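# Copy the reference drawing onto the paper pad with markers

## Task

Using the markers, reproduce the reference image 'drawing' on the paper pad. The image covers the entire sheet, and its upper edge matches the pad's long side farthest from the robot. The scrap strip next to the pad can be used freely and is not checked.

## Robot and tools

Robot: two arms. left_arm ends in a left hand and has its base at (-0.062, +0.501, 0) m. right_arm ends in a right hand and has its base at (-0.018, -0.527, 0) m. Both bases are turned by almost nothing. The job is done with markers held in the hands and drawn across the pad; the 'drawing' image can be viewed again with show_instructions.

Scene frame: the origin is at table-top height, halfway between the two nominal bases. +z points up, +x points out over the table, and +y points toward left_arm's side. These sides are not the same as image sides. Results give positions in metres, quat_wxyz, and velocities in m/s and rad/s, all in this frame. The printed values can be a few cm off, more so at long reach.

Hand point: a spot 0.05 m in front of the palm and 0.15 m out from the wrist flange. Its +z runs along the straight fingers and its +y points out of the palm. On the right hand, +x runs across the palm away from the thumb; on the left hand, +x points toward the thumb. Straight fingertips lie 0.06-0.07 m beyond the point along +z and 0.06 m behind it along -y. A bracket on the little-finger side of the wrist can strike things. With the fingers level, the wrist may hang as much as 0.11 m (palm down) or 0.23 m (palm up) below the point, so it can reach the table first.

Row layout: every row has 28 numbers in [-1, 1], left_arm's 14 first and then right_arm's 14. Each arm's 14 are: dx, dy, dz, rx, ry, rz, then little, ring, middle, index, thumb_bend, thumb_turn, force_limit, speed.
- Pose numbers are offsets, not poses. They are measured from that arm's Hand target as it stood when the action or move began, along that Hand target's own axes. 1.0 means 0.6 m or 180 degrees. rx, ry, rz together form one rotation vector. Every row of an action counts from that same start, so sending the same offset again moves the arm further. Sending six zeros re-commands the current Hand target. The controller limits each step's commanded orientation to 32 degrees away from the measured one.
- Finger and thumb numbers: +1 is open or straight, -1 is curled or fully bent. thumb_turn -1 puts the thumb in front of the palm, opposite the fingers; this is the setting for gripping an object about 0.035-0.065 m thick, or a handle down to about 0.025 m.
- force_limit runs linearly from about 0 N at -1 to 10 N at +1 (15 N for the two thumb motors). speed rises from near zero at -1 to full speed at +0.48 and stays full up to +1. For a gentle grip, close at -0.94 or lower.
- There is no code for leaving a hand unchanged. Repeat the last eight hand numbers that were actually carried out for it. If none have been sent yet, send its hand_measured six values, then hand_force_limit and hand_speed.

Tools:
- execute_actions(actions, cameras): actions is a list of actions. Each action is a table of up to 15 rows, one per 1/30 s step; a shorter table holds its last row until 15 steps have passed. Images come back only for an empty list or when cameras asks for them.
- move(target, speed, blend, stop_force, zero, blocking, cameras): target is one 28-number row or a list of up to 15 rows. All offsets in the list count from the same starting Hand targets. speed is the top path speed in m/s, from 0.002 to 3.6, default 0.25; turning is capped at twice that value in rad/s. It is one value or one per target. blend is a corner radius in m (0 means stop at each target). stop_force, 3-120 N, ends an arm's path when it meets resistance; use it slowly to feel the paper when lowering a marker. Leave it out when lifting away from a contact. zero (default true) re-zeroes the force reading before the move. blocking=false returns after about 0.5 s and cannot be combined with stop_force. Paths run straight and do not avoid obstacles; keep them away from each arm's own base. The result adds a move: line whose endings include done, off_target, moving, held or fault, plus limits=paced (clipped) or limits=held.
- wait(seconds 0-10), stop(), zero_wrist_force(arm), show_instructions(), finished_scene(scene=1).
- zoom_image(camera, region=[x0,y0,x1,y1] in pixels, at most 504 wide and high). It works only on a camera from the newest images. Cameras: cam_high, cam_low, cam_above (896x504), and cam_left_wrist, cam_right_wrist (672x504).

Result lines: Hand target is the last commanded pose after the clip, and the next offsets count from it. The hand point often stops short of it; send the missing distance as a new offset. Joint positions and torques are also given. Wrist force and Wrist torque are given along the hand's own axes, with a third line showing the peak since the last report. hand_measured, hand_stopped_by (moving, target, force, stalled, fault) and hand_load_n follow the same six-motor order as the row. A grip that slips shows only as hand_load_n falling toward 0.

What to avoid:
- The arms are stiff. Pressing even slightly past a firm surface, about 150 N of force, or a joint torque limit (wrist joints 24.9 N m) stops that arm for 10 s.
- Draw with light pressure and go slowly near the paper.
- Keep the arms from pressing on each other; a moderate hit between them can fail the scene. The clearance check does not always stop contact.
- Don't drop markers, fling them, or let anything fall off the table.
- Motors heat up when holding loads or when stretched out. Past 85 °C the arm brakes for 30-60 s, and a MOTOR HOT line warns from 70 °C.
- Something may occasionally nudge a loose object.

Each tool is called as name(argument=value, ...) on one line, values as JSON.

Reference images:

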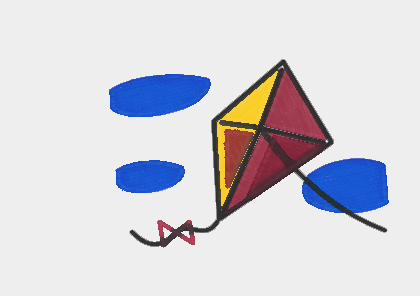

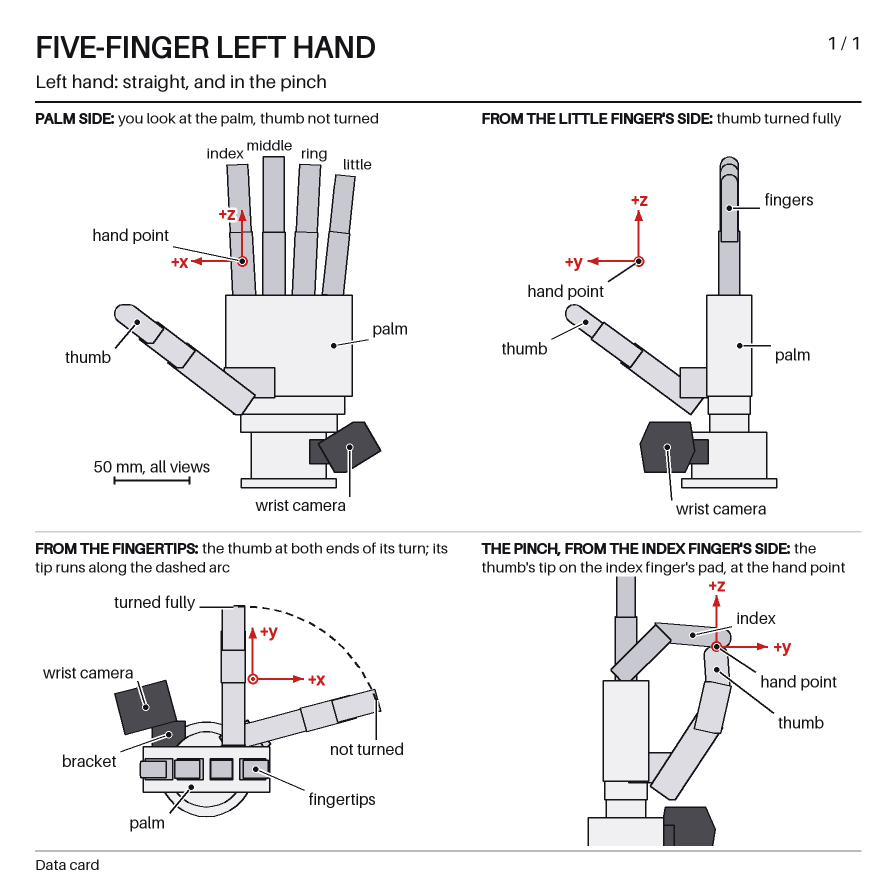

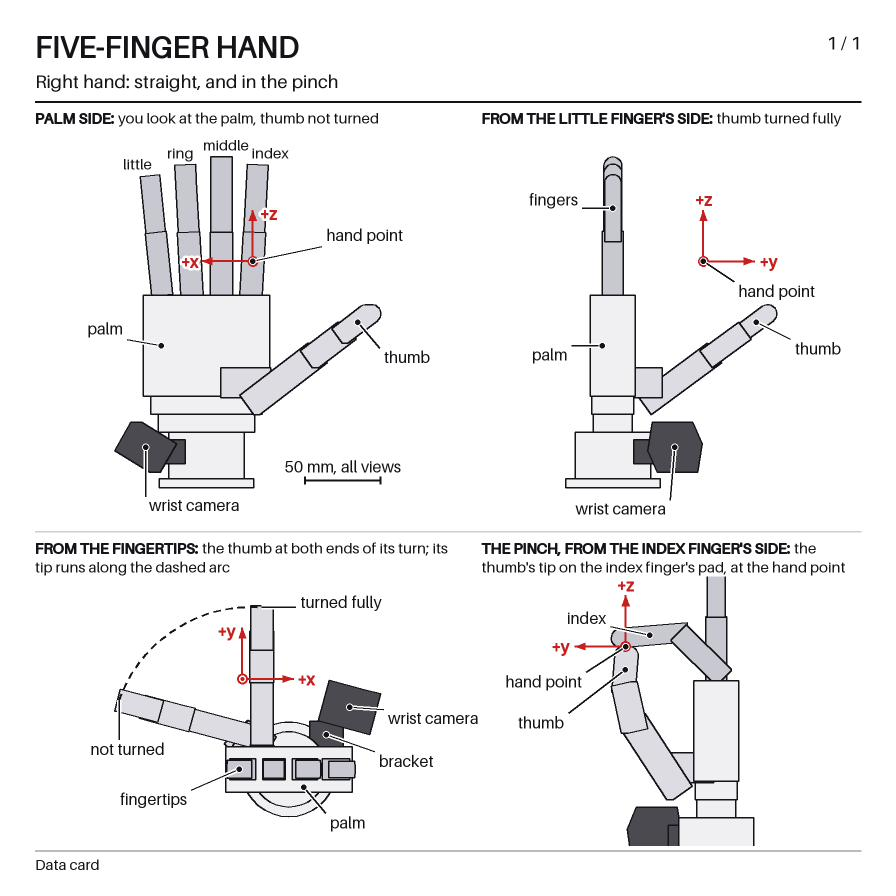

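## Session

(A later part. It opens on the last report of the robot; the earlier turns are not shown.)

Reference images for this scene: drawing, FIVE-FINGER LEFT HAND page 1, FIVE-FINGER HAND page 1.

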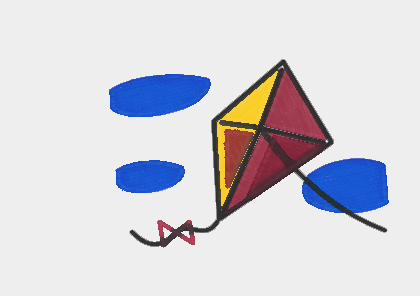

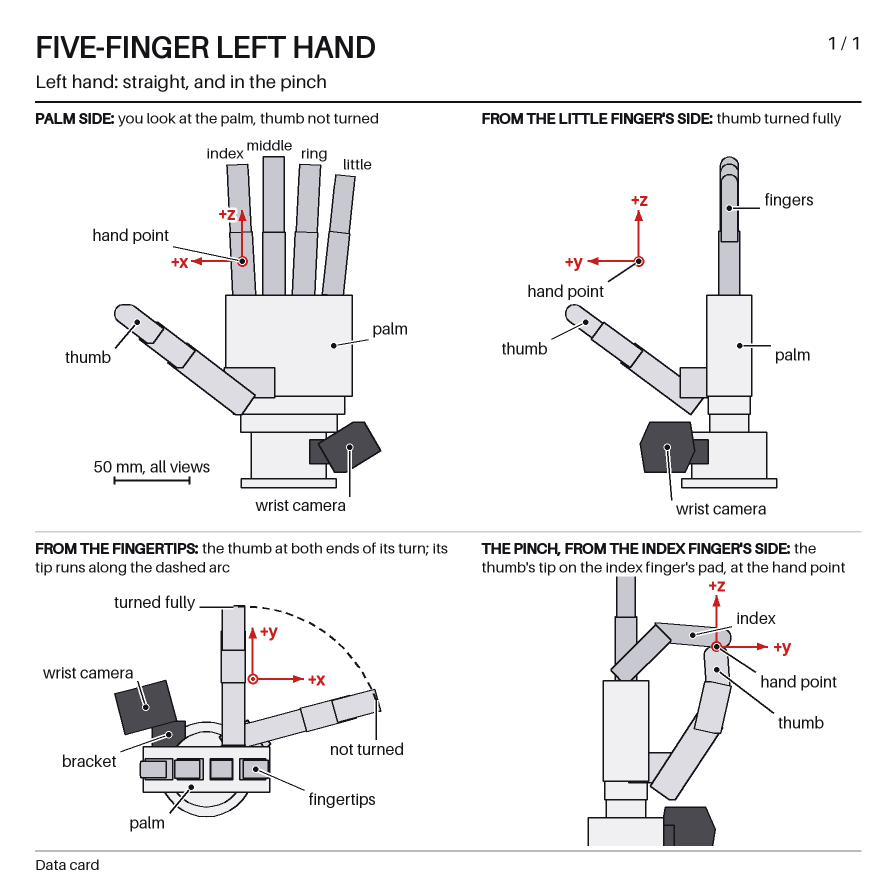

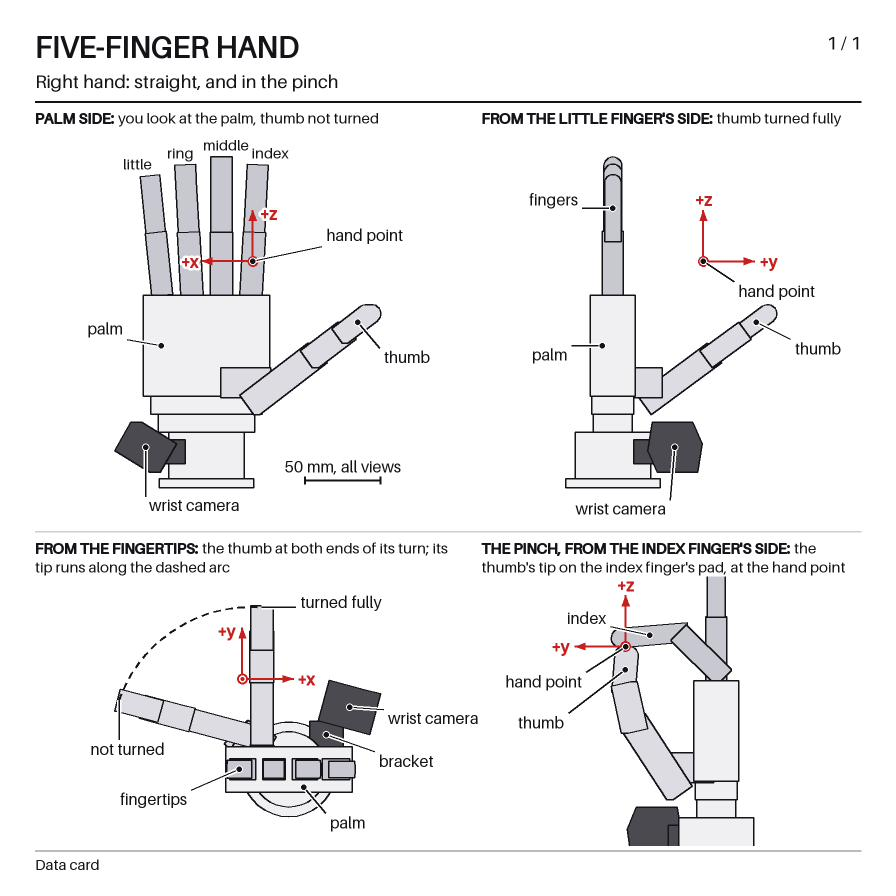

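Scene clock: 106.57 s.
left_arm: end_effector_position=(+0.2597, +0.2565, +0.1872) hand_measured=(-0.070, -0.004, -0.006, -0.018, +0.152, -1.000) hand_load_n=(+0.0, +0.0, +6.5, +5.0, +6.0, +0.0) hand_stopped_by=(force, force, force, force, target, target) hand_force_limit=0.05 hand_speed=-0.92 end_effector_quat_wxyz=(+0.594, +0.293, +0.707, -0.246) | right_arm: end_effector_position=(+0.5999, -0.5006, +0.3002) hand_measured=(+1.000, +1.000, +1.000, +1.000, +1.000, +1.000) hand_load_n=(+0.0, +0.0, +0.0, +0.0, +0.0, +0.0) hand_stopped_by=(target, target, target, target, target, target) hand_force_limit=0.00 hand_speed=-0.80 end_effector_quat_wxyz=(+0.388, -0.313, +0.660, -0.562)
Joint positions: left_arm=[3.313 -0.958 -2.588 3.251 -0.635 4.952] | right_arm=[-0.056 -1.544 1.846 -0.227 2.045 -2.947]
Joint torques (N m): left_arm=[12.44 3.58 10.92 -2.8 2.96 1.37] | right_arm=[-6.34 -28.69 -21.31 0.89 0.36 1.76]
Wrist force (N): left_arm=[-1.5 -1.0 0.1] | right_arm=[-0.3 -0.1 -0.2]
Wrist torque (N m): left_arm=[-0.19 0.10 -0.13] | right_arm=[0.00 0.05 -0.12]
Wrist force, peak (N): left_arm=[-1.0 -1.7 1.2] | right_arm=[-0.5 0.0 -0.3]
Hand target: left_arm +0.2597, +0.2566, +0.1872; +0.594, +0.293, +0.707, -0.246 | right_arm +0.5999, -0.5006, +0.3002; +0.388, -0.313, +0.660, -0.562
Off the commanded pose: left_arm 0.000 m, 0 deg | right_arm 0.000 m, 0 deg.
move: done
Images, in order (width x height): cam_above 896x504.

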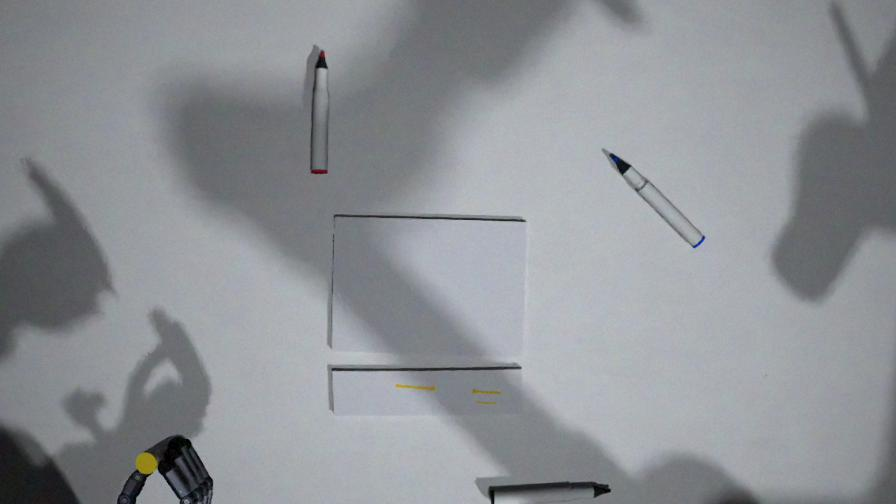

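show_instructions()

Reference images for this scene: drawing, FIVE-FINGER LEFT HAND page 1, FIVE-FINGER HAND page 1.

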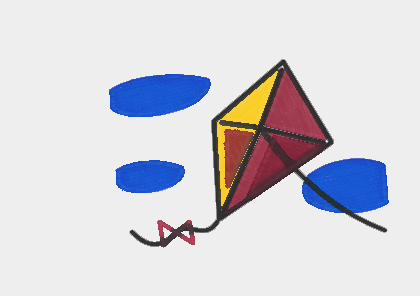

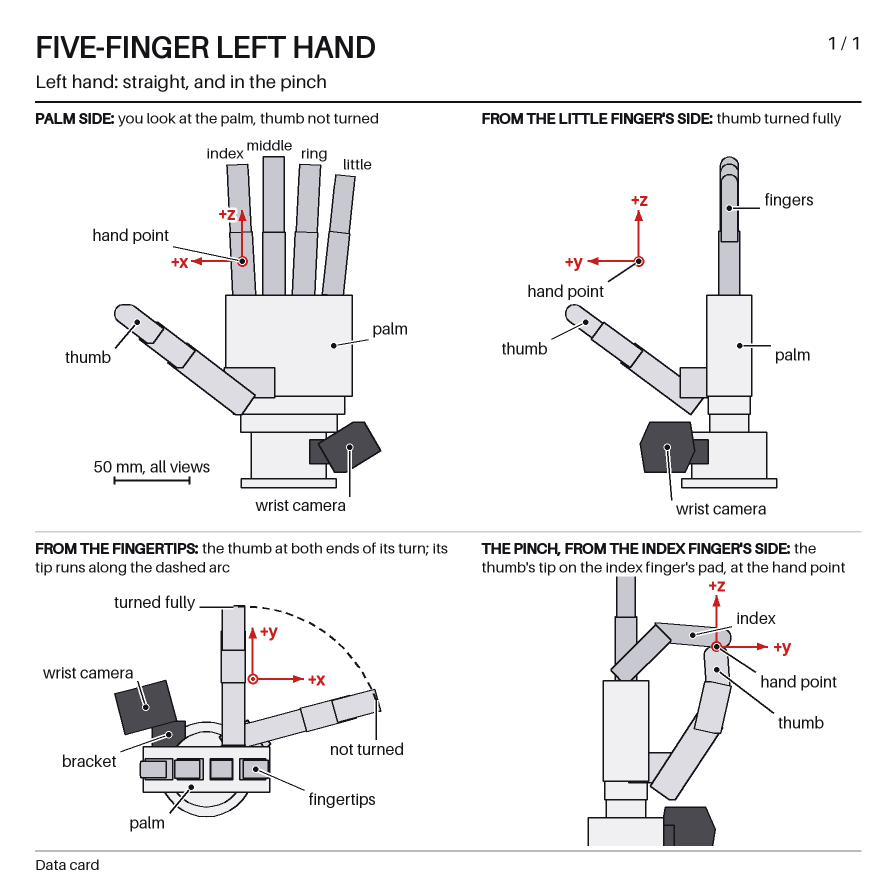

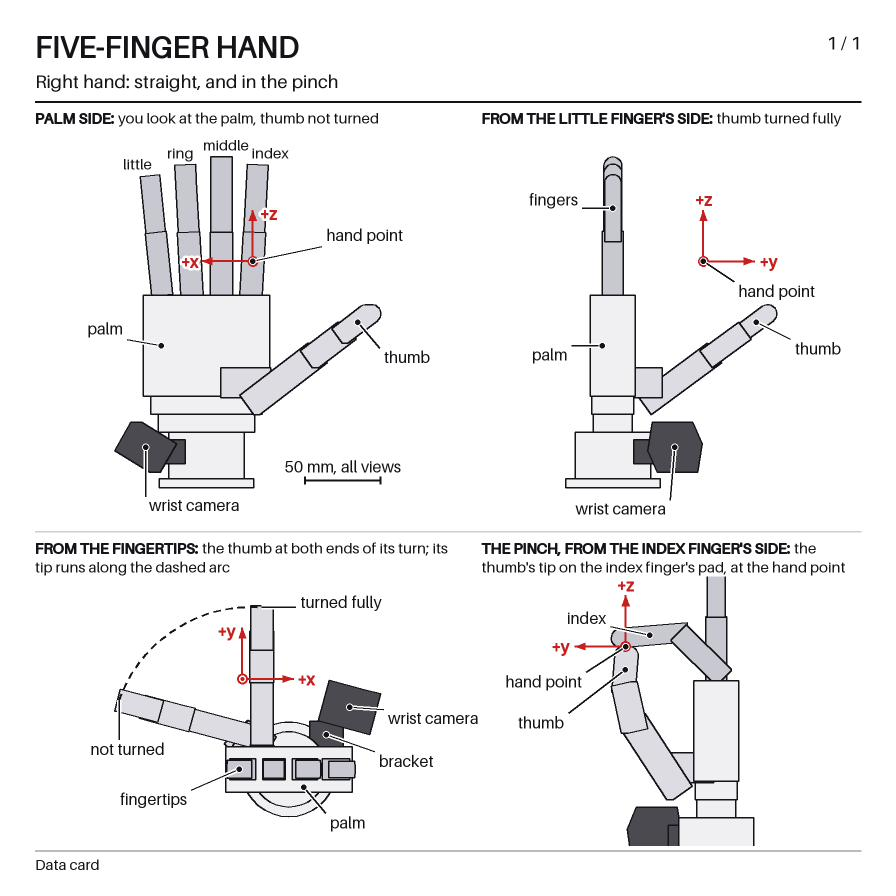

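move(target=[0.0911,-0.0771,0.5115,0,0,0,-0.2,-0.2,-0.35,-0.35,0.15,-1,0.05,-0.92,0,0,0,0,0,0,1,1,1,1,1,1,0,-0.8], cameras=[], speed=0.25)

move(target=[0.0328,0,0.0058,0,0,0,-0.2,-0.2,-0.35,-0.35,0.15,-1,0.05,-0.92,0,0,0,0,0,0,1,1,1,1,1,1,0,-0.8], cameras=[], speed=0.003, stop_force=3)

Scene clock: 115.83 s.
left_arm: end_effector_position=(+0.4342, +0.0169, +0.0805) hand_measured=(-0.070, -0.004, -0.006, -0.018, +0.152, -1.000) hand_load_n=(+0.0, +0.5, +6.0, +5.0, +6.0, +0.0) hand_stopped_by=(force, force, force, force, target, target) hand_force_limit=0.05 hand_speed=-0.92 end_effector_quat_wxyz=(+0.594, +0.293, +0.707, -0.246) | right_arm: end_effector_position=(+0.5999, -0.5006, +0.3002) hand_measured=(+1.000, +1.000, +1.000, +1.000, +1.000, +1.000) hand_load_n=(-0.5, +0.0, +0.0, +0.0, +0.0, -0.5) hand_stopped_by=(target, target, target, target, target, target) hand_force_limit=0.00 hand_speed=-0.80 end_effector_quat_wxyz=(+0.388, -0.313, +0.660, -0.562)
Joint positions: left_arm=[2.539 -2.033 -1.944 3.801 -1.39 4.744] | right_arm=[-0.056 -1.544 1.846 -0.227 2.045 -2.947]
Joint torques (N m): left_arm=[-10.44 23.87 21.01 -1.82 -2.71 -1.4] | right_arm=[-6.11 -27.92 -22.24 0.79 0.4 1.57]
Wrist force (N): left_arm=[-1.3 -0.8 0.0] | right_arm=[0.0 -0.1 -0.3]
Wrist torque (N m): left_arm=[-0.20 0.06 -0.05] | right_arm=[-0.01 0.03 -0.10]
Wrist force, peak (N): left_arm=[-1.3 -1.2 -1.0] | right_arm=[-0.2 0.1 -0.5]
Hand target: left_arm +0.4342, +0.0169, +0.0805; +0.594, +0.293, +0.707, -0.246 | right_arm +0.5999, -0.5006, +0.3002; +0.388, -0.313, +0.660, -0.562
Off the commanded pose: left_arm 0.000 m, 0 deg | right_arm 0.000 m, 0 deg.
move: done
No camera images: "cameras" was empty.

Scene clock: 120.67 s.
left_arm: end_effector_position=(+0.4342, +0.0168, +0.0678) hand_measured=(-0.070, -0.004, -0.006, -0.018, +0.152, -1.000) hand_load_n=(+1.0, +0.5, +6.5, +4.5, +6.0, -0.5) hand_stopped_by=(force, force, force, force, target, target) hand_force_limit=0.05 hand_speed=-0.92 end_effector_quat_wxyz=(+0.594, +0.293, +0.707, -0.246) | right_arm: end_effector_position=(+0.5999, -0.5006, +0.3002) hand_measured=(+1.000, +1.000, +1.000, +1.000, +1.000, +1.000) hand_load_n=(+0.0, +0.0, +0.0, +0.0, +0.0, -0.5) hand_stopped_by=(target, target, target, target, target, target) hand_force_limit=0.00 hand_speed=-0.80 end_effector_quat_wxyz=(+0.388, -0.313, +0.660, -0.562)
Joint positions: left_arm=[2.539 -2.057 -1.951 3.832 -1.39 4.744] | right_arm=[-0.056 -1.544 1.846 -0.227 2.045 -2.947]
Joint torques (N m): left_arm=[-10.2 41.53 11.02 -2.67 -2.52 -1.41] | right_arm=[-4.38 -28.55 -23.63 0.75 0.38 1.59]
Wrist force (N): left_arm=[-4.8 -0.8 -0.4] | right_arm=[-0.2 0.0 -0.2]
Wrist torque (N m): left_arm=[-0.15 0.02 -0.01] | right_arm=[0.00 0.05 -0.11]
Wrist force, peak (N): left_arm=[-5.4 -1.2 -0.3] | right_arm=[-0.3 -0.4 -0.4]
Hand target: left_arm +0.4343, +0.0168, +0.0679; +0.594, +0.293, +0.707, -0.246 (not the last commanded pose) | right_arm +0.5999, -0.5006, +0.3002; +0.388, -0.313, +0.660, -0.562
Off the commanded pose: left_arm 0.007 m, 0 deg | right_arm 0.000 m, 0 deg.
move: contact (left_arm)
No camera images: "cameras" was empty.

move(target=[[-0.0197,0,-0.0035,0,0,0,-0.2,-0.2,-0.35,-0.35,0.15,-1,0.05,-0.92,0,0,0,0,0,0,1,1,1,1,1,1,0,-0.8],[-0.1110,0.0768,-0.5155,0,0,0,-0.2,-0.2,-0.35,-0.35,0.15,-1,0.05,-0.92,0,0,0,0,0,0,1,1,1,1,1,1,0,-0.8]], cameras=["cam_above"], speed=0.3)

zoom_image(camera="cam_above", region=[320, 200, 540, 370])

zoom_image(camera="cam_above", region=[420, 260, 460, 290])

Scene clock: 124.00 s.
left_arm: end_effector_position=(+0.2593, +0.2566, +0.1867) hand_measured=(-0.070, -0.004, -0.006, -0.018, +0.152, -1.000) hand_load_n=(+0.0, +0.5, +6.5, +5.0, +6.5, +0.0) hand_stopped_by=(force, force, force, force, target, target) hand_force_limit=0.05 hand_speed=-0.92 end_effector_quat_wxyz=(+0.595, +0.293, +0.707, -0.246) | right_arm: end_effector_position=(+0.5999, -0.5006, +0.3002) hand_measured=(+1.000, +1.000, +1.000, +1.000, +1.000, +1.000) hand_load_n=(+0.0, +0.0, +0.0, +0.0, +0.0, -0.5) hand_stopped_by=(target, target, target, target, target, target) hand_force_limit=0.00 hand_speed=-0.80 end_effector_quat_wxyz=(+0.388, -0.313, +0.660, -0.562)
Joint positions: left_arm=[3.314 -0.957 -2.589 3.251 -0.633 4.953] | right_arm=[-0.056 -1.544 1.846 -0.227 2.045 -2.947]
Joint torques (N m): left_arm=[10.79 3.95 10.41 -2.91 2.72 1.52] | right_arm=[-5.12 -28.48 -23.78 0.67 0.43 1.74]
Wrist force (N): left_arm=[-1.2 -1.0 0.0] | right_arm=[-0.3 -0.1 0.0]
Wrist torque (N m): left_arm=[-0.18 0.04 -0.10] | right_arm=[-0.02 0.04 -0.12]
Wrist force, peak (N): left_arm=[-4.9 -1.1 -0.3] | right_arm=[-0.2 -0.1 -0.4]
Hand target: left_arm +0.2593, +0.2566, +0.1867; +0.594, +0.293, +0.707, -0.246 | right_arm +0.5999, -0.5006, +0.3002; +0.388, -0.313, +0.660, -0.562
Off the commanded pose: left_arm 0.000 m, 0 deg | right_arm 0.000 m, 0 deg.
move: done
Images, in order (width x height): cam_above 896x504.

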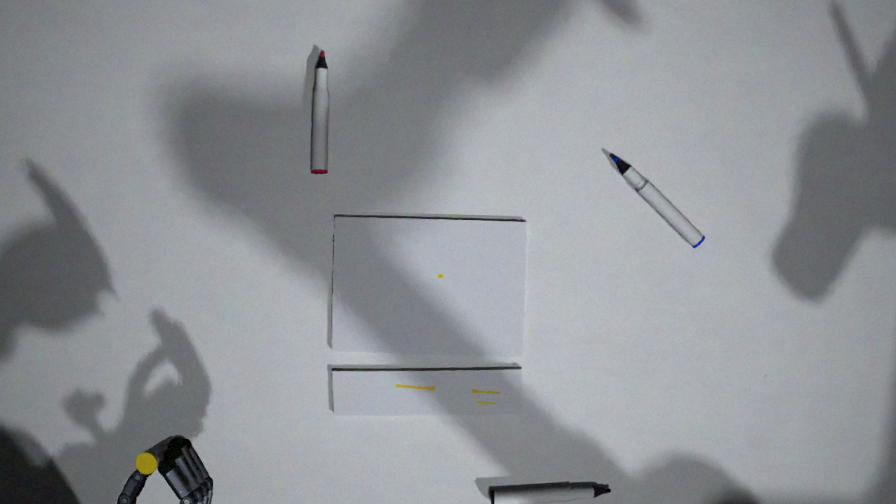

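Scaled by 2.291 from the camera's 896x504 image, which has a finer 1280x720 frame.

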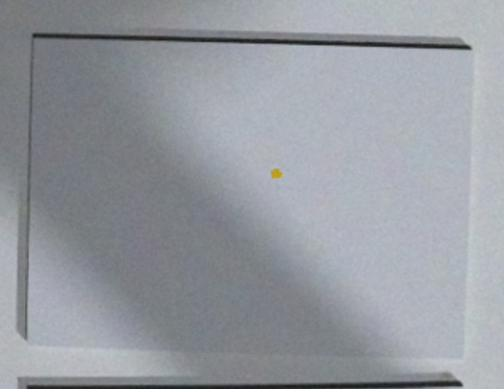

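Scaled by 12.600 from the camera's 896x504 image, which has a finer 1280x720 frame.

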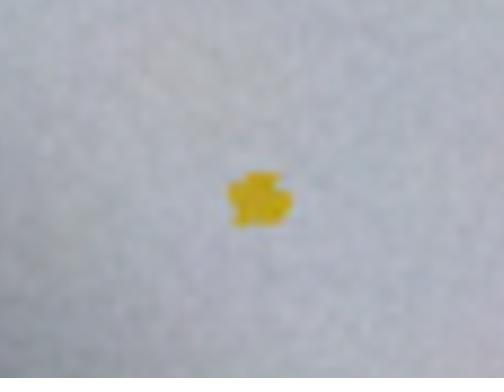

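move(target=[0.10153,-0.06469,0.50591,0,0,0,-0.2,-0.2,-0.35,-0.35,0.15,-1,0.05,-0.92,0,0,0,0,0,0,1,1,1,1,1,1,0,-0.8], cameras=[], speed=0.25)

move(target=[[0.00985,0,0.00174,0,0,0,-0.2,-0.2,-0.35,-0.35,0.15,-1,0.05,-0.92,0,0,0,0,0,0,1,1,1,1,1,1,0,-0.8],[0.01827,-0.05368,-0.04601,0,0,0,-0.2,-0.2,-0.35,-0.35,0.15,-1,0.05,-0.92,0,0,0,0,0,0,1,1,1,1,1,1,0,-0.8],[0.01746,-0.05409,-0.0414,0,0,0,-0.2,-0.2,-0.35,-0.35,0.15,-1,0.05,-0.92,0,0,0,0,0,0,1,1,1,1,1,1,0,-0.8],[0.00899,-0.0001,0.00663,0,0,0,-0.2,-0.2,-0.35,-0.35,0.15,-1,0.05,-0.92,0,0,0,0,0,0,1,1,1,1,1,1,0,-0.8],[0.00813,-0.00027,0.01146,0,0,0,-0.2,-0.2,-0.35,-0.35,0.15,-1,0.05,-0.92,0,0,0,0,0,0,1,1,1,1,1,1,0,-0.8],[0.01606,-0.05079,-0.03349,0,0,0,-0.2,-0.2,-0.35,-0.35,0.15,-1,0.05,-0.92,0,0,0,0,0,0,1,1,1,1,1,1,0,-0.8],[0.01467,-0.04749,-0.02558,0,0,0,-0.2,-0.2,-0.35,-0.35,0.15,-1,0.05,-0.92,0,0,0,0,0,0,1,1,1,1,1,1,0,-0.8],[0.00727,-0.00037,0.01634,0,0,0,-0.2,-0.2,-0.35,-0.35,0.15,-1,0.05,-0.92,0,0,0,0,0,0,1,1,1,1,1,1,0,-0.8],[0.00643,-0.00053,0.02117,0,0,0,-0.2,-0.2,-0.35,-0.35,0.15,-1,0.05,-0.92,0,0,0,0,0,0,1,1,1,1,1,1,0,-0.8],[0.01328,-0.04419,-0.01767,0,0,0,-0.2,-0.2,-0.35,-0.35,0.15,-1,0.05,-0.92,0,0,0,0,0,0,1,1,1,1,1,1,0,-0.8]], cameras=[], speed=0.06)

Scene clock: 130.43 s.
left_arm: end_effector_position=(+0.4361, +0.0253, +0.0745) hand_measured=(-0.070, -0.004, -0.006, -0.018, +0.152, -1.000) hand_load_n=(+0.0, +0.0, +6.0, +5.0, +6.0, +0.0) hand_stopped_by=(force, force, force, force, target, target) hand_force_limit=0.05 hand_speed=-0.92 end_effector_quat_wxyz=(+0.594, +0.293, +0.707, -0.246) | right_arm: end_effector_position=(+0.5999, -0.5006, +0.3002) hand_measured=(+1.000, +1.000, +1.000, +1.000, +1.000, +1.000) hand_load_n=(+0.0, +0.0, -0.5, +0.0, +0.0, +0.0) hand_stopped_by=(target, target, target, target, target, target) hand_force_limit=0.00 hand_speed=-0.80 end_effector_quat_wxyz=(+0.388, -0.313, +0.660, -0.562)
Joint positions: left_arm=[2.558 -2.035 -1.964 3.822 -1.372 4.748] | right_arm=[-0.056 -1.544 1.846 -0.227 2.045 -2.947]
Joint torques (N m): left_arm=[-9.92 24.94 20.46 -1.85 -2.52 -1.36] | right_arm=[-4.66 -29.55 -23.72 0.57 0.26 1.61]
Wrist force (N): left_arm=[-0.9 -0.9 -0.1] | right_arm=[-0.2 0.0 -0.2]
Wrist torque (N m): left_arm=[-0.20 0.01 -0.01] | right_arm=[0.00 0.05 -0.12]
Wrist force, peak (N): left_arm=[-1.1 -1.4 1.1] | right_arm=[-0.3 -0.2 -0.5]
Hand target: left_arm +0.4361, +0.0253, +0.0745; +0.594, +0.293, +0.707, -0.246 | right_arm +0.5999, -0.5006, +0.3002; +0.388, -0.313, +0.660, -0.562
Off the commanded pose: left_arm 0.000 m, 0 deg | right_arm 0.000 m, 0 deg.
move: done
No camera images: "cameras" was empty.

Scene clock: 137.03 s.
left_arm: end_effector_position=(+0.4090, +0.0149, +0.0685) hand_measured=(-0.070, -0.004, -0.006, -0.018, +0.152, -1.000) hand_load_n=(+0.5, +0.0, +6.0, +5.0, +6.5, +0.0) hand_stopped_by=(force, force, force, force, target, target) hand_force_limit=0.05 hand_speed=-0.92 end_effector_quat_wxyz=(+0.594, +0.293, +0.707, -0.246) | right_arm: end_effector_position=(+0.5999, -0.5006, +0.3002) hand_measured=(+1.000, +1.000, +1.000, +1.000, +1.000, +1.000) hand_load_n=(+0.0, +0.0, +0.0, +0.0, +0.0, +0.0) hand_stopped_by=(target, target, target, target, target, target) hand_force_limit=0.00 hand_speed=-0.80 end_effector_quat_wxyz=(+0.388, -0.313, +0.660, -0.562)
Joint positions: left_arm=[2.501 -2.032 -1.993 3.85 -1.427 4.737] | right_arm=[-0.056 -1.544 1.846 -0.227 2.045 -2.947]
Joint torques (N m): left_arm=[-10.25 42.32 7.16 4 -2.5 -1.47] | right_arm=[-5.05 -28.44 -25.05 0.45 0.11 1.63]
Wrist force (N): left_arm=[-1.5 -0.8 0.2] | right_arm=[-0.1 -0.1 -0.2]
Wrist torque (N m): left_arm=[-0.20 0.09 -0.03] | right_arm=[-0.01 0.03 -0.11]
Wrist force, peak (N): left_arm=[-2.2 -0.7 -0.2] | right_arm=[-0.2 -0.3 -0.4]
Hand target: left_arm +0.4090, +0.0149, +0.0685; +0.594, +0.293, +0.707, -0.246 | right_arm +0.5999, -0.5006, +0.3002; +0.388, -0.313, +0.660, -0.562
Off the commanded pose: left_arm 0.000 m, 0 deg | right_arm 0.000 m, 0 deg.
move: done
No camera images: "cameras" was empty.

move(target=[[-0.009027,0,-0.001592,0,0,0,-0.2,-0.2,-0.35,-0.35,0.15,-1,0.05,-0.92,0,0,0,0,0,0,1,1,1,1,1,1,0,-0.8],[-0.012381,0.043733,0.017427,0,0,0,-0.2,-0.2,-0.35,-0.35,0.15,-1,0.05,-0.92,0,0,0,0,0,0,1,1,1,1,1,1,0,-0.8]], blend=[0.003,0], speed=0.08, cameras=["cam_above"])

Scene clock: 140.90 s.
left_arm: end_effector_position=(+0.4356, +0.0252, +0.0740) hand_measured=(-0.070, -0.004, -0.006, -0.018, +0.152, -1.000) hand_load_n=(+0.0, +0.0, +6.5, +5.0, +6.5, +0.0) hand_stopped_by=(force, force, force, force, target, target) hand_force_limit=0.05 hand_speed=-0.92 end_effector_quat_wxyz=(+0.594, +0.293, +0.707, -0.246) end_effector_velocity=(+0.000, -0.001, -0.001) end_effector_angular_velocity=(+0.000, +0.001, -0.003) | right_arm: end_effector_position=(+0.5999, -0.5006, +0.3002) hand_measured=(+1.000, +1.000, +1.000, +1.000, +1.000, +1.000) hand_load_n=(+0.0, -0.5, +0.0, +0.0, +0.0, +0.0) hand_stopped_by=(target, target, target, target, target, target) hand_force_limit=0.00 hand_speed=-0.80 end_effector_quat_wxyz=(+0.388, -0.313, +0.660, -0.562)
Joint positions: left_arm=[2.557 -2.035 -1.965 3.824 -1.372 4.747] | right_arm=[-0.056 -1.544 1.846 -0.227 2.045 -2.947]
Joint velocities: left_arm=[0.001 -0.002 0.002 0 0.005 0] | right_arm=[within noise]
Joint torques (N m): left_arm=[10.84 24.3 20.44 -1.79 2.49 1.39] | right_arm=[-4.51 -28.19 -25.49 0.67 0.29 1.62]
Wrist force (N): left_arm=[-1.4 -1.0 -0.1] | right_arm=[-0.5 0.0 -0.2]
Wrist torque (N m): left_arm=[-0.21 0.08 -0.15] | right_arm=[0.01 0.09 -0.13]
Wrist force, peak (N): left_arm=[-1.7 -1.4 -0.2] | right_arm=[-0.5 0.0 -0.2]
Hand target: left_arm +0.4357, +0.0253, +0.0740; +0.594, +0.293, +0.707, -0.246 | right_arm +0.5999, -0.5006, +0.3002; +0.388, -0.313, +0.660, -0.562
Off the commanded pose: left_arm 0.000 m, 0 deg | right_arm 0.000 m, 0 deg.
move: done; blend cut to 0.0027 m at target 1
Images, in order (width x height): cam_above 896x504.

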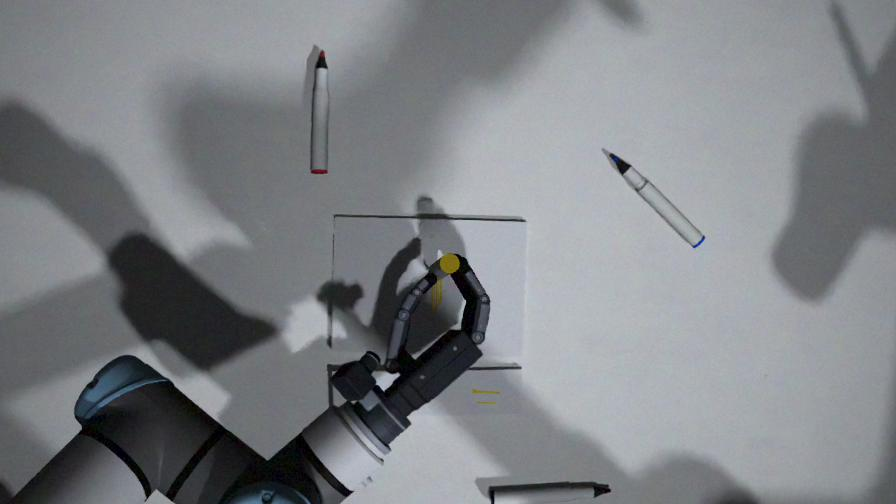

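move(target=[[0.009848,0,0.001737,0,0,0,-0.2,-0.2,-0.35,-0.35,0.15,-1,0.05,-0.92,0,0,0,0,0,0,1,1,1,1,1,1,0,-0.8],[0.018270,-0.053678,-0.046015,0,0,0,-0.2,-0.2,-0.35,-0.35,0.15,-1,0.05,-0.92,0,0,0,0,0,0,1,1,1,1,1,1,0,-0.8],[0.017457,-0.054089,-0.041404,0,0,0,-0.2,-0.2,-0.35,-0.35,0.15,-1,0.05,-0.92,0,0,0,0,0,0,1,1,1,1,1,1,0,-0.8],[0.008987,-0.000102,0.006624,0,0,0,-0.2,-0.2,-0.35,-0.35,0.15,-1,0.05,-0.92,0,0,0,0,0,0,1,1,1,1,1,1,0,-0.8],[0.008134,-0.000265,0.011455,0,0,0,-0.2,-0.2,-0.35,-0.35,0.15,-1,0.05,-0.92,0,0,0,0,0,0,1,1,1,1,1,1,0,-0.8],[0.016061,-0.050789,-0.033491,0,0,0,-0.2,-0.2,-0.35,-0.35,0.15,-1,0.05,-0.92,0,0,0,0,0,0,1,1,1,1,1,1,0,-0.8],[0.014666,-0.047490,-0.025580,0,0,0,-0.2,-0.2,-0.35,-0.35,0.15,-1,0.05,-0.92,0,0,0,0,0,0,1,1,1,1,1,1,0,-0.8],[0.007273,-0.000367,0.016341,0,0,0,-0.2,-0.2,-0.35,-0.35,0.15,-1,0.05,-0.92,0,0,0,0,0,0,1,1,1,1,1,1,0,-0.8],[0.006421,-0.000530,0.021172,0,0,0,-0.2,-0.2,-0.35,-0.35,0.15,-1,0.05,-0.92,0,0,0,0,0,0,1,1,1,1,1,1,0,-0.8],[0.013271,-0.044190,-0.017668,0,0,0,-0.2,-0.2,-0.35,-0.35,0.15,-1,0.05,-0.92,0,0,0,0,0,0,1,1,1,1,1,1,0,-0.8],[0.011875,-0.040891,-0.009755,0,0,0,-0.2,-0.2,-0.35,-0.35,0.15,-1,0.05,-0.92,0,0,0,0,0,0,1,1,1,1,1,1,0,-0.8],[0.005558,-0.000633,0.026059,0,0,0,-0.2,-0.2,-0.35,-0.35,0.15,-1,0.05,-0.92,0,0,0,0,0,0,1,1,1,1,1,1,0,-0.8],[-0.004290,-0.000633,0.024322,0,0,0,-0.2,-0.2,-0.35,-0.35,0.15,-1,0.05,-0.92,0,0,0,0,0,0,1,1,1,1,1,1,0,-0.8]], blend=0, speed=0.06, cameras=["cam_above"])

Scene clock: 151.37 s.
left_arm: end_effector_position=(+0.4459, +0.0145, +0.0739) hand_measured=(-0.070, -0.004, -0.006, -0.018, +0.152, -1.000) hand_load_n=(+0.5, +0.0, +5.0, +4.5, +5.5, -1.0) hand_stopped_by=(force, force, force, force, target, target) hand_force_limit=0.05 hand_speed=-0.92 end_effector_quat_wxyz=(+0.594, +0.293, +0.707, -0.246) | right_arm: end_effector_position=(+0.5999, -0.5006, +0.3002) hand_measured=(+1.000, +1.000, +1.000, +1.000, +1.000, +1.000) hand_load_n=(+0.0, +0.0, +0.0, +0.0, +0.0, -0.5) hand_stopped_by=(target, target, target, target, target, target) hand_force_limit=0.00 hand_speed=-0.80 end_effector_quat_wxyz=(+0.388, -0.313, +0.660, -0.562)
Joint positions: left_arm=[2.55 -2.061 -1.92 3.805 -1.38 4.746] | right_arm=[-0.056 -1.544 1.846 -0.227 2.045 -2.947]
Joint torques (N m): left_arm=[10.74 43.74 21.1 -1.78 2.37 1.48] | right_arm=[-4.12 -27.95 -26.41 0.47 0.14 1.56]
Wrist force (N): left_arm=[-1.4 -1.0 -0.2] | right_arm=[-0.2 0.1 -0.4]
Wrist torque (N m): left_arm=[-0.22 0.06 -0.16] | right_arm=[0.03 0.05 -0.11]
Wrist force, peak (N): left_arm=[-4.7 0.2 0.1] | right_arm=[-0.1 0.0 -0.6]
Hand target: left_arm +0.4459, +0.0145, +0.0740; +0.594, +0.293, +0.707, -0.246 | right_arm +0.5999, -0.5006, +0.3002; +0.388, -0.313, +0.660, -0.562
Off the commanded pose: left_arm 0.000 m, 0 deg | right_arm 0.000 m, 0 deg.
move: done
Images, in order (width x height): cam_above 896x504.

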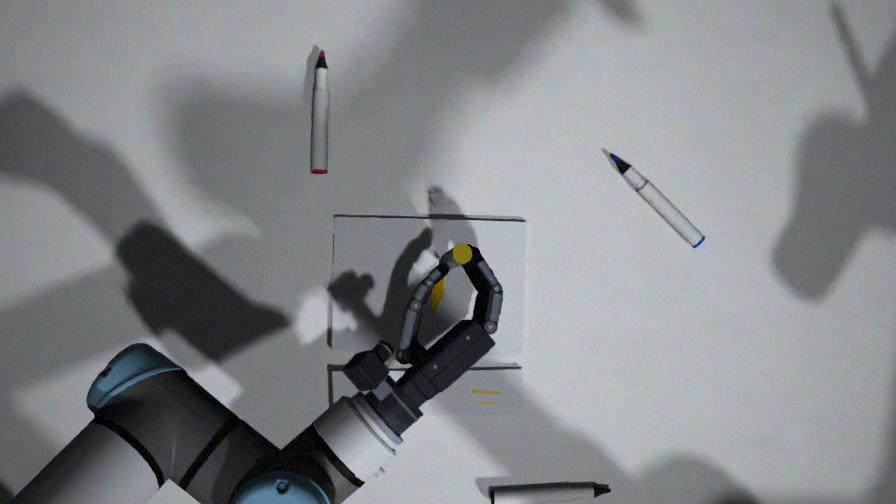

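move(target=[[0.008996,-0.000164,0.006569,0,0,0,-0.2,-0.2,-0.35,-0.35,0.15,-1,0.05,-0.92,0,0,0,0,0,0,1,1,1,1,1,1,0,-0.8],[0.014759,-0.036898,-0.026110,0,0,0,-0.2,-0.2,-0.35,-0.35,0.15,-1,0.05,-0.92,0,0,0,0,0,0,1,1,1,1,1,1,0,-0.8],[0.013363,-0.033598,-0.018197,0,0,0,-0.2,-0.2,-0.35,-0.35,0.15,-1,0.05,-0.92,0,0,0,0,0,0,1,1,1,1,1,1,0,-0.8],[0.008134,-0.000265,0.011455,0,0,0,-0.2,-0.2,-0.35,-0.35,0.15,-1,0.05,-0.92,0,0,0,0,0,0,1,1,1,1,1,1,0,-0.8],[0.007282,-0.000429,0.016286,0,0,0,-0.2,-0.2,-0.35,-0.35,0.15,-1,0.05,-0.92,0,0,0,0,0,0,1,1,1,1,1,1,0,-0.8],[0.011968,-0.030298,-0.010286,0,0,0,-0.2,-0.2,-0.35,-0.35,0.15,-1,0.05,-0.92,0,0,0,0,0,0,1,1,1,1,1,1,0,-0.8],[0.010573,-0.026998,-0.002374,0,0,0,-0.2,-0.2,-0.35,-0.35,0.15,-1,0.05,-0.92,0,0,0,0,0,0,1,1,1,1,1,1,0,-0.8],[0.006421,-0.000530,0.021172,0,0,0,-0.2,-0.2,-0.35,-0.35,0.15,-1,0.05,-0.92,0,0,0,0,0,0,1,1,1,1,1,1,0,-0.8],[0.005568,-0.000695,0.026004,0,0,0,-0.2,-0.2,-0.35,-0.35,0.15,-1,0.05,-0.92,0,0,0,0,0,0,1,1,1,1,1,1,0,-0.8],[0.008731,-0.020855,0.008069,0,0,0,-0.2,-0.2,-0.35,-0.35,0.15,-1,0.05,-0.92,0,0,0,0,0,0,1,1,1,1,1,1,0,-0.8],[0.006870,-0.014586,0.018622,0,0,0,-0.2,-0.2,-0.35,-0.35,0.15,-1,0.05,-0.92,0,0,0,0,0,0,1,1,1,1,1,1,0,-0.8],[0.004707,-0.000796,0.030890,0,0,0,-0.2,-0.2,-0.35,-0.35,0.15,-1,0.05,-0.92,0,0,0,0,0,0,1,1,1,1,1,1,0,-0.8],[0.003854,-0.000960,0.035722,0,0,0,-0.2,-0.2,-0.35,-0.35,0.15,-1,0.05,-0.92,0,0,0,0,0,0,1,1,1,1,1,1,0,-0.8],[0.005018,-0.008381,0.029120,0,0,0,-0.2,-0.2,-0.35,-0.35,0.15,-1,0.05,-0.92,0,0,0,0,0,0,1,1,1,1,1,1,0,-0.8],[-0.004830,-0.008381,0.027383,0,0,0,-0.2,-0.2,-0.35,-0.35,0.15,-1,0.05,-0.92,0,0,0,0,0,0,1,1,1,1,1,1,0,-0.8]], blend=0, speed=0.06, cameras=[])

Scene clock: 161.43 s.
left_arm: end_effector_position=(+0.4542, -0.0008, +0.0740) hand_measured=(-0.070, -0.004, -0.006, -0.018, +0.152, -1.000) hand_load_n=(+0.5, +0.0, +5.0, +5.0, +6.0, -1.0) hand_stopped_by=(force, force, force, force, target, target) hand_force_limit=0.05 hand_speed=-0.92 end_effector_quat_wxyz=(+0.594, +0.293, +0.707, -0.246) | right_arm: end_effector_position=(+0.5999, -0.5006, +0.3002) hand_measured=(+1.000, +1.000, +1.000, +1.000, +1.000, +1.000) hand_load_n=(+0.0, +0.0, +0.0, -0.5, +0.0, +0.0) hand_stopped_by=(target, target, target, target, target, target) hand_force_limit=0.00 hand_speed=-0.80 end_effector_quat_wxyz=(+0.388, -0.313, +0.660, -0.562)
Joint positions: left_arm=[2.532 -2.091 -1.867 3.782 -1.397 4.743] | right_arm=[-0.056 -1.544 1.846 -0.227 2.045 -2.947]
Joint torques (N m): left_arm=[-11.24 44.52 21.69 -1.89 -2.61 -1.14] | right_arm=[-3.88 -27.59 -27.07 0.39 0.15 1.48]
Wrist force (N): left_arm=[-1.1 -0.7 -0.1] | right_arm=[-0.1 -0.1 -0.4]
Wrist torque (N m): left_arm=[-0.19 0.03 -0.05] | right_arm=[0.01 0.05 -0.11]
Wrist force, peak (N): left_arm=[-4.5 -0.2 0.0] | right_arm=[-0.4 0.0 -0.5]
Hand target: left_arm +0.4542, -0.0008, +0.0740; +0.594, +0.293, +0.707, -0.246 | right_arm +0.5999, -0.5006, +0.3002; +0.388, -0.313, +0.660, -0.562
Off the commanded pose: left_arm 0.000 m, 0 deg | right_arm 0.000 m, 0 deg.
move: done
No camera images: "cameras" was empty.

move(target=[-0.09284,0.0733,-0.558,0,0,0,-0.2,-0.2,-0.35,-0.35,0.15,-1,0.05,-0.92,0,0,0,0,0,0,1,1,1,1,1,1,0,-0.8], speed=0.25, cameras=["cam_above"])

zoom_image(camera="cam_above", region=[320, 200, 540, 420])

Scene clock: 164.17 s.
left_arm: end_effector_position=(+0.2587, +0.2565, +0.1865) hand_measured=(-0.070, -0.004, -0.006, -0.018, +0.152, -1.000) hand_load_n=(+0.5, +0.0, +5.0, +4.5, +5.5, -1.0) hand_stopped_by=(force, force, force, force, target, target) hand_force_limit=0.05 hand_speed=-0.92 end_effector_quat_wxyz=(+0.595, +0.293, +0.707, -0.246) | right_arm: end_effector_position=(+0.5999, -0.5006, +0.3002) hand_measured=(+1.000, +1.000, +1.000, +1.000, +1.000, +1.000) hand_load_n=(+0.0, +0.0, +0.0, -0.5, -0.5, -0.5) hand_stopped_by=(target, target, target, target, target, target) hand_force_limit=0.00 hand_speed=-0.80 end_effector_quat_wxyz=(+0.388, -0.313, +0.660, -0.562)
Joint positions: left_arm=[3.314 -0.954 -2.591 3.25 -0.633 4.953] | right_arm=[-0.056 -1.544 1.846 -0.227 2.045 -2.947]
Joint torques (N m): left_arm=[10.05 3.24 10.86 -2.75 2.47 1.45] | right_arm=[-4.01 -28.02 -26.77 0.43 -0.08 1.42]
Wrist force (N): left_arm=[-1.3 -0.8 -0.1] | right_arm=[-0.1 0.1 -0.2]
Wrist torque (N m): left_arm=[-0.14 0.07 -0.13] | right_arm=[0.03 0.03 -0.10]
Wrist force, peak (N): left_arm=[-1.6 -1.3 -0.9] | right_arm=[-0.6 -0.1 -0.3]
Hand target: left_arm +0.2587, +0.2566, +0.1865; +0.594, +0.293, +0.707, -0.246 | right_arm +0.5999, -0.5006, +0.3002; +0.388, -0.313, +0.660, -0.562
Off the commanded pose: left_arm 0.000 m, 0 deg | right_arm 0.000 m, 0 deg.
move: done
Images, in order (width x height): cam_above 896x504.

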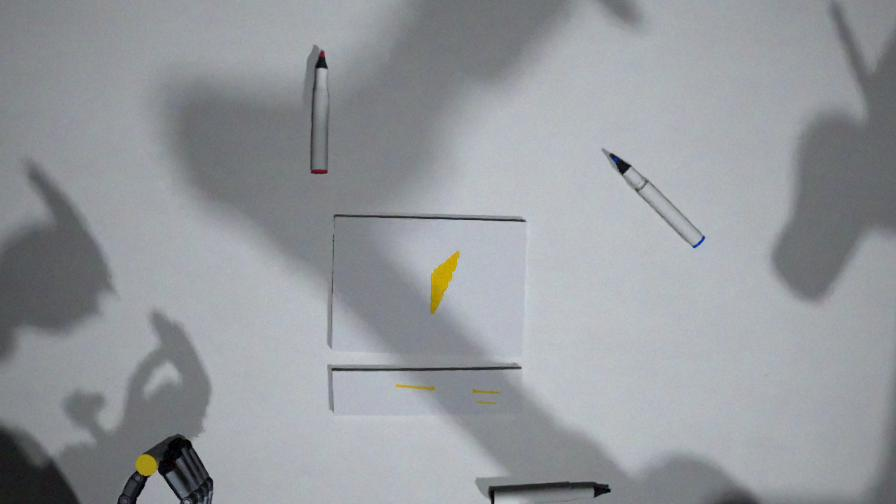

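Scaled by 2.291 from the camera's 896x504 image, which has a finer 1280x720 frame.

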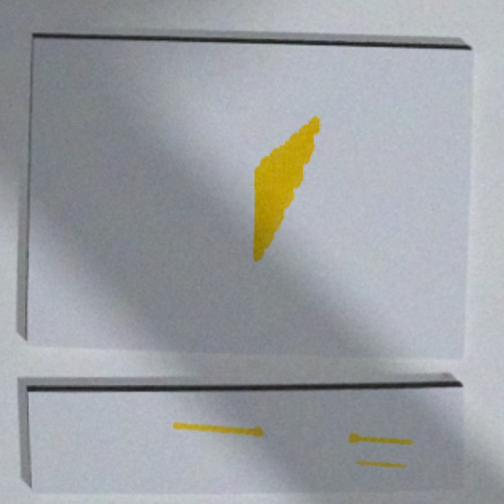

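zoom_image(camera="cam_above", region=[415, 240, 475, 320])

Scaled by 6.300 from the camera's 896x504 image, which has a finer 1280x720 frame.

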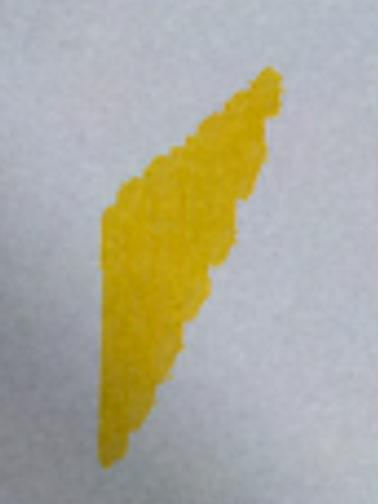

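move(target=[0.01113,0.38266,0.09519,-0.02183,0.02183,-0.49967,-0.2,-0.2,-0.35,-0.35,0.15,-1,0.05,-0.92,0,0,0,0,0,0,1,1,1,1,1,1,0,-0.8], speed=0.4, cameras=["cam_above","cam_low"])

Scene clock: 169.47 s.
left_arm: end_effector_position=(+0.4599, +0.3801, +0.1701) hand_measured=(-0.070, -0.004, -0.006, -0.018, +0.152, -1.000) hand_load_n=(+0.5, +0.0, +5.0, +4.5, +6.0, -1.0) hand_stopped_by=(force, force, force, force, target, target) hand_force_limit=0.05 hand_speed=-0.92 end_effector_quat_wxyz=(+0.233, -0.304, +0.732, -0.563) | right_arm: end_effector_position=(+0.5999, -0.5006, +0.3002) hand_measured=(+1.000, +1.000, +1.000, +1.000, +1.000, +1.000) hand_load_n=(+0.0, +0.0, +0.0, +0.0, +0.0, +0.0) hand_stopped_by=(target, target, target, target, target, target) hand_force_limit=0.00 hand_speed=-0.80 end_effector_quat_wxyz=(+0.388, -0.313, +0.660, -0.562)
Joint positions: left_arm=[3.648 -1.817 -1.891 2.938 -0.379 3.875] | right_arm=[-0.056 -1.544 1.846 -0.227 2.045 -2.947]
Joint torques (N m): left_arm=[10.59 17.15 22.61 -4.46 3.3 -1.59] | right_arm=[-3.75 -27.48 -27.69 0.34 0.17 1.52]
Wrist force (N): left_arm=[-0.1 -0.7 1.0] | right_arm=[0.1 -0.2 -0.3]
Wrist torque (N m): left_arm=[-0.11 -0.08 0.03] | right_arm=[-0.01 0.00 -0.10]
Wrist force, peak (N): left_arm=[-1.2 -1.6 -0.6] | right_arm=[-0.4 0.0 -0.5]
Hand target: left_arm +0.4599, +0.3801, +0.1701; +0.233, -0.304, +0.732, -0.563 | right_arm +0.5999, -0.5006, +0.3002; +0.388, -0.313, +0.660, -0.562
Off the commanded pose: left_arm 0.000 m, 0 deg | right_arm 0.000 m, 0 deg.
move: done
Images, in order (width x height): cam_low 896x504, cam_above 896x504.

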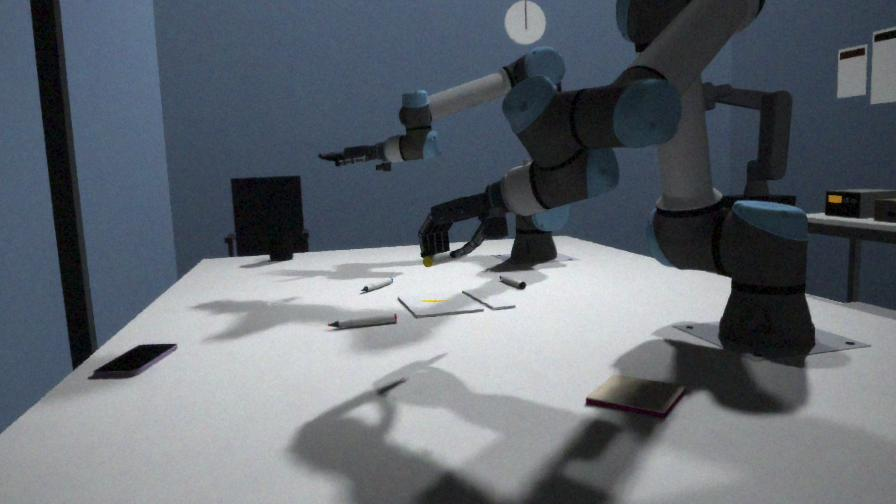

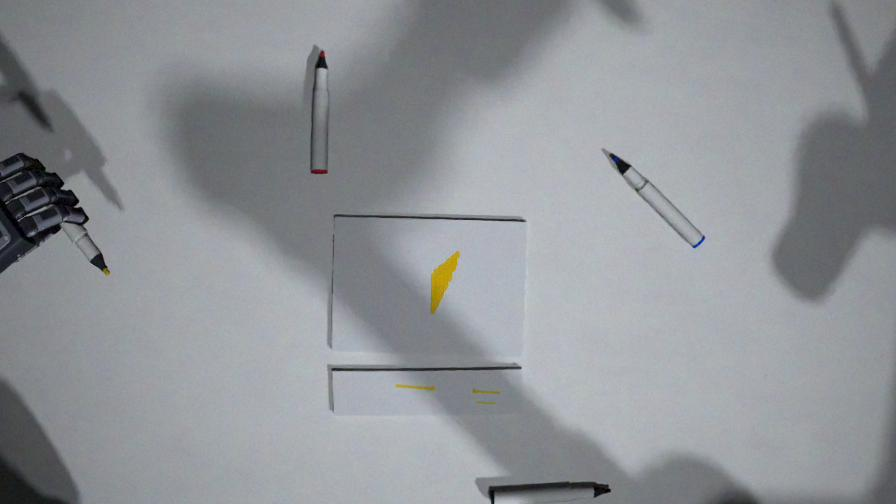

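move(target=[0,0.23181,0.06211,0,0,0,-0.2,-0.2,-0.35,-0.35,0.15,-1,0.05,-0.92,0,0,0,0,0,0,1,1,1,1,1,1,0,-0.8], speed=0.2, cameras=[])

move(target=[0,0.02093,0.0056,0,0,0,-0.2,-0.2,-0.35,-0.35,0.15,-1,0.05,-0.92,0,0,0,0,0,0,1,1,1,1,1,1,0,-0.8], speed=0.01, stop_force=4, cameras=["cam_low"])

Scene clock: 171.33 s.
left_arm: end_effector_position=(+0.4600, +0.3799, +0.0261) hand_measured=(-0.070, -0.004, -0.006, -0.018, +0.152, -1.000) hand_load_n=(+0.5, +0.0, +5.0, +4.5, +6.0, -1.0) hand_stopped_by=(force, force, force, force, target, target) hand_force_limit=0.05 hand_speed=-0.92 end_effector_quat_wxyz=(+0.233, -0.304, +0.732, -0.563) | right_arm: end_effector_position=(+0.5999, -0.5006, +0.3002) hand_measured=(+1.000, +1.000, +1.000, +1.000, +1.000, +1.000) hand_load_n=(+0.0, +0.0, +0.0, +0.0, +0.0, +0.0) hand_stopped_by=(target, target, target, target, target, target) hand_force_limit=0.00 hand_speed=-0.80 end_effector_quat_wxyz=(+0.388, -0.313, +0.660, -0.562)
Joint positions: left_arm=[3.648 -2.067 -2.012 3.309 -0.379 3.874] | right_arm=[-0.056 -1.544 1.846 -0.227 2.045 -2.947]
Joint torques (N m): left_arm=[-10.18 22.02 2.82 1.64 -1.66 -1.66] | right_arm=[-3.59 -27.73 -26.89 0.29 0.15 1.55]
Wrist force (N): left_arm=[-0.3 -0.7 0.7] | right_arm=[-0.1 -0.1 -0.3]
Wrist torque (N m): left_arm=[-0.08 -0.02 0.01] | right_arm=[0.00 0.03 -0.11]
Wrist force, peak (N): left_arm=[-0.4 -2.2 0.5] | right_arm=[-0.3 -0.2 -0.5]
Hand target: left_arm +0.4600, +0.3799, +0.0261; +0.233, -0.304, +0.732, -0.563 | right_arm +0.5999, -0.5006, +0.3002; +0.388, -0.313, +0.660, -0.562
Off the commanded pose: left_arm 0.000 m, 0 deg | right_arm 0.000 m, 0 deg.
move: done
No camera images: "cameras" was empty.

Scene clock: 173.30 s.
left_arm: end_effector_position=(+0.4600, +0.3799, +0.0179) hand_measured=(-0.070, -0.004, -0.006, -0.018, +0.150, -1.000) hand_load_n=(+0.0, +0.0, +5.5, +5.0, +4.0, -1.5) hand_stopped_by=(force, force, force, force, target, target) hand_force_limit=0.05 hand_speed=-0.92 end_effector_quat_wxyz=(+0.233, -0.304, +0.732, -0.563) | right_arm: end_effector_position=(+0.5999, -0.5006, +0.3002) hand_measured=(+1.000, +1.000, +1.000, +1.000, +1.000, +1.000) hand_load_n=(+0.0, +0.0, +0.0, +0.0, +0.0, -0.5) hand_stopped_by=(target, target, target, target, target, target) hand_force_limit=0.00 hand_speed=-0.80 end_effector_quat_wxyz=(+0.388, -0.313, +0.660, -0.562)
Joint positions: left_arm=[3.648 -2.084 -2.014 3.33 -0.379 3.874] | right_arm=[-0.056 -1.544 1.846 -0.227 2.045 -2.947]
Joint torques (N m): left_arm=[-10.07 39.02 15.85 -4.41 -1.57 -0.82] | right_arm=[-3.5 -27.58 -27.36 0.3 0.02 1.49]
Wrist force (N): left_arm=[-1.4 -3.3 -0.1] | right_arm=[-0.2 0.0 -0.3]
Wrist torque (N m): left_arm=[-0.09 0.01 -0.01] | right_arm=[0.02 0.05 -0.11]
Wrist force, peak (N): left_arm=[-1.7 -10.7 0.4] | right_arm=[-0.2 0.3 -0.6]
Hand target: left_arm +0.4600, +0.3799, +0.0179; +0.233, -0.304, +0.732, -0.563 (not the last commanded pose) | right_arm +0.5999, -0.5006, +0.3002; +0.388, -0.313, +0.660, -0.562
Off the commanded pose: left_arm 0.005 m, 0 deg | right_arm 0.000 m, 0 deg.
move: contact (left_arm)
Images, in order (width x height): cam_low 896x504.

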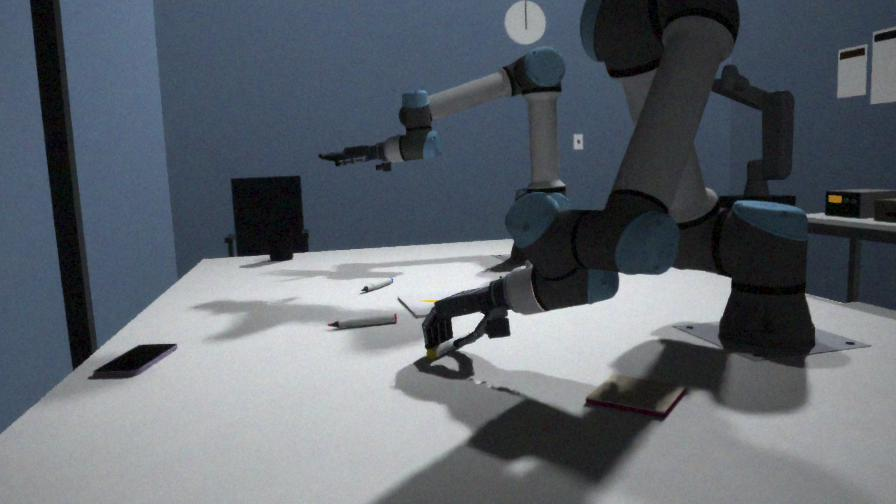

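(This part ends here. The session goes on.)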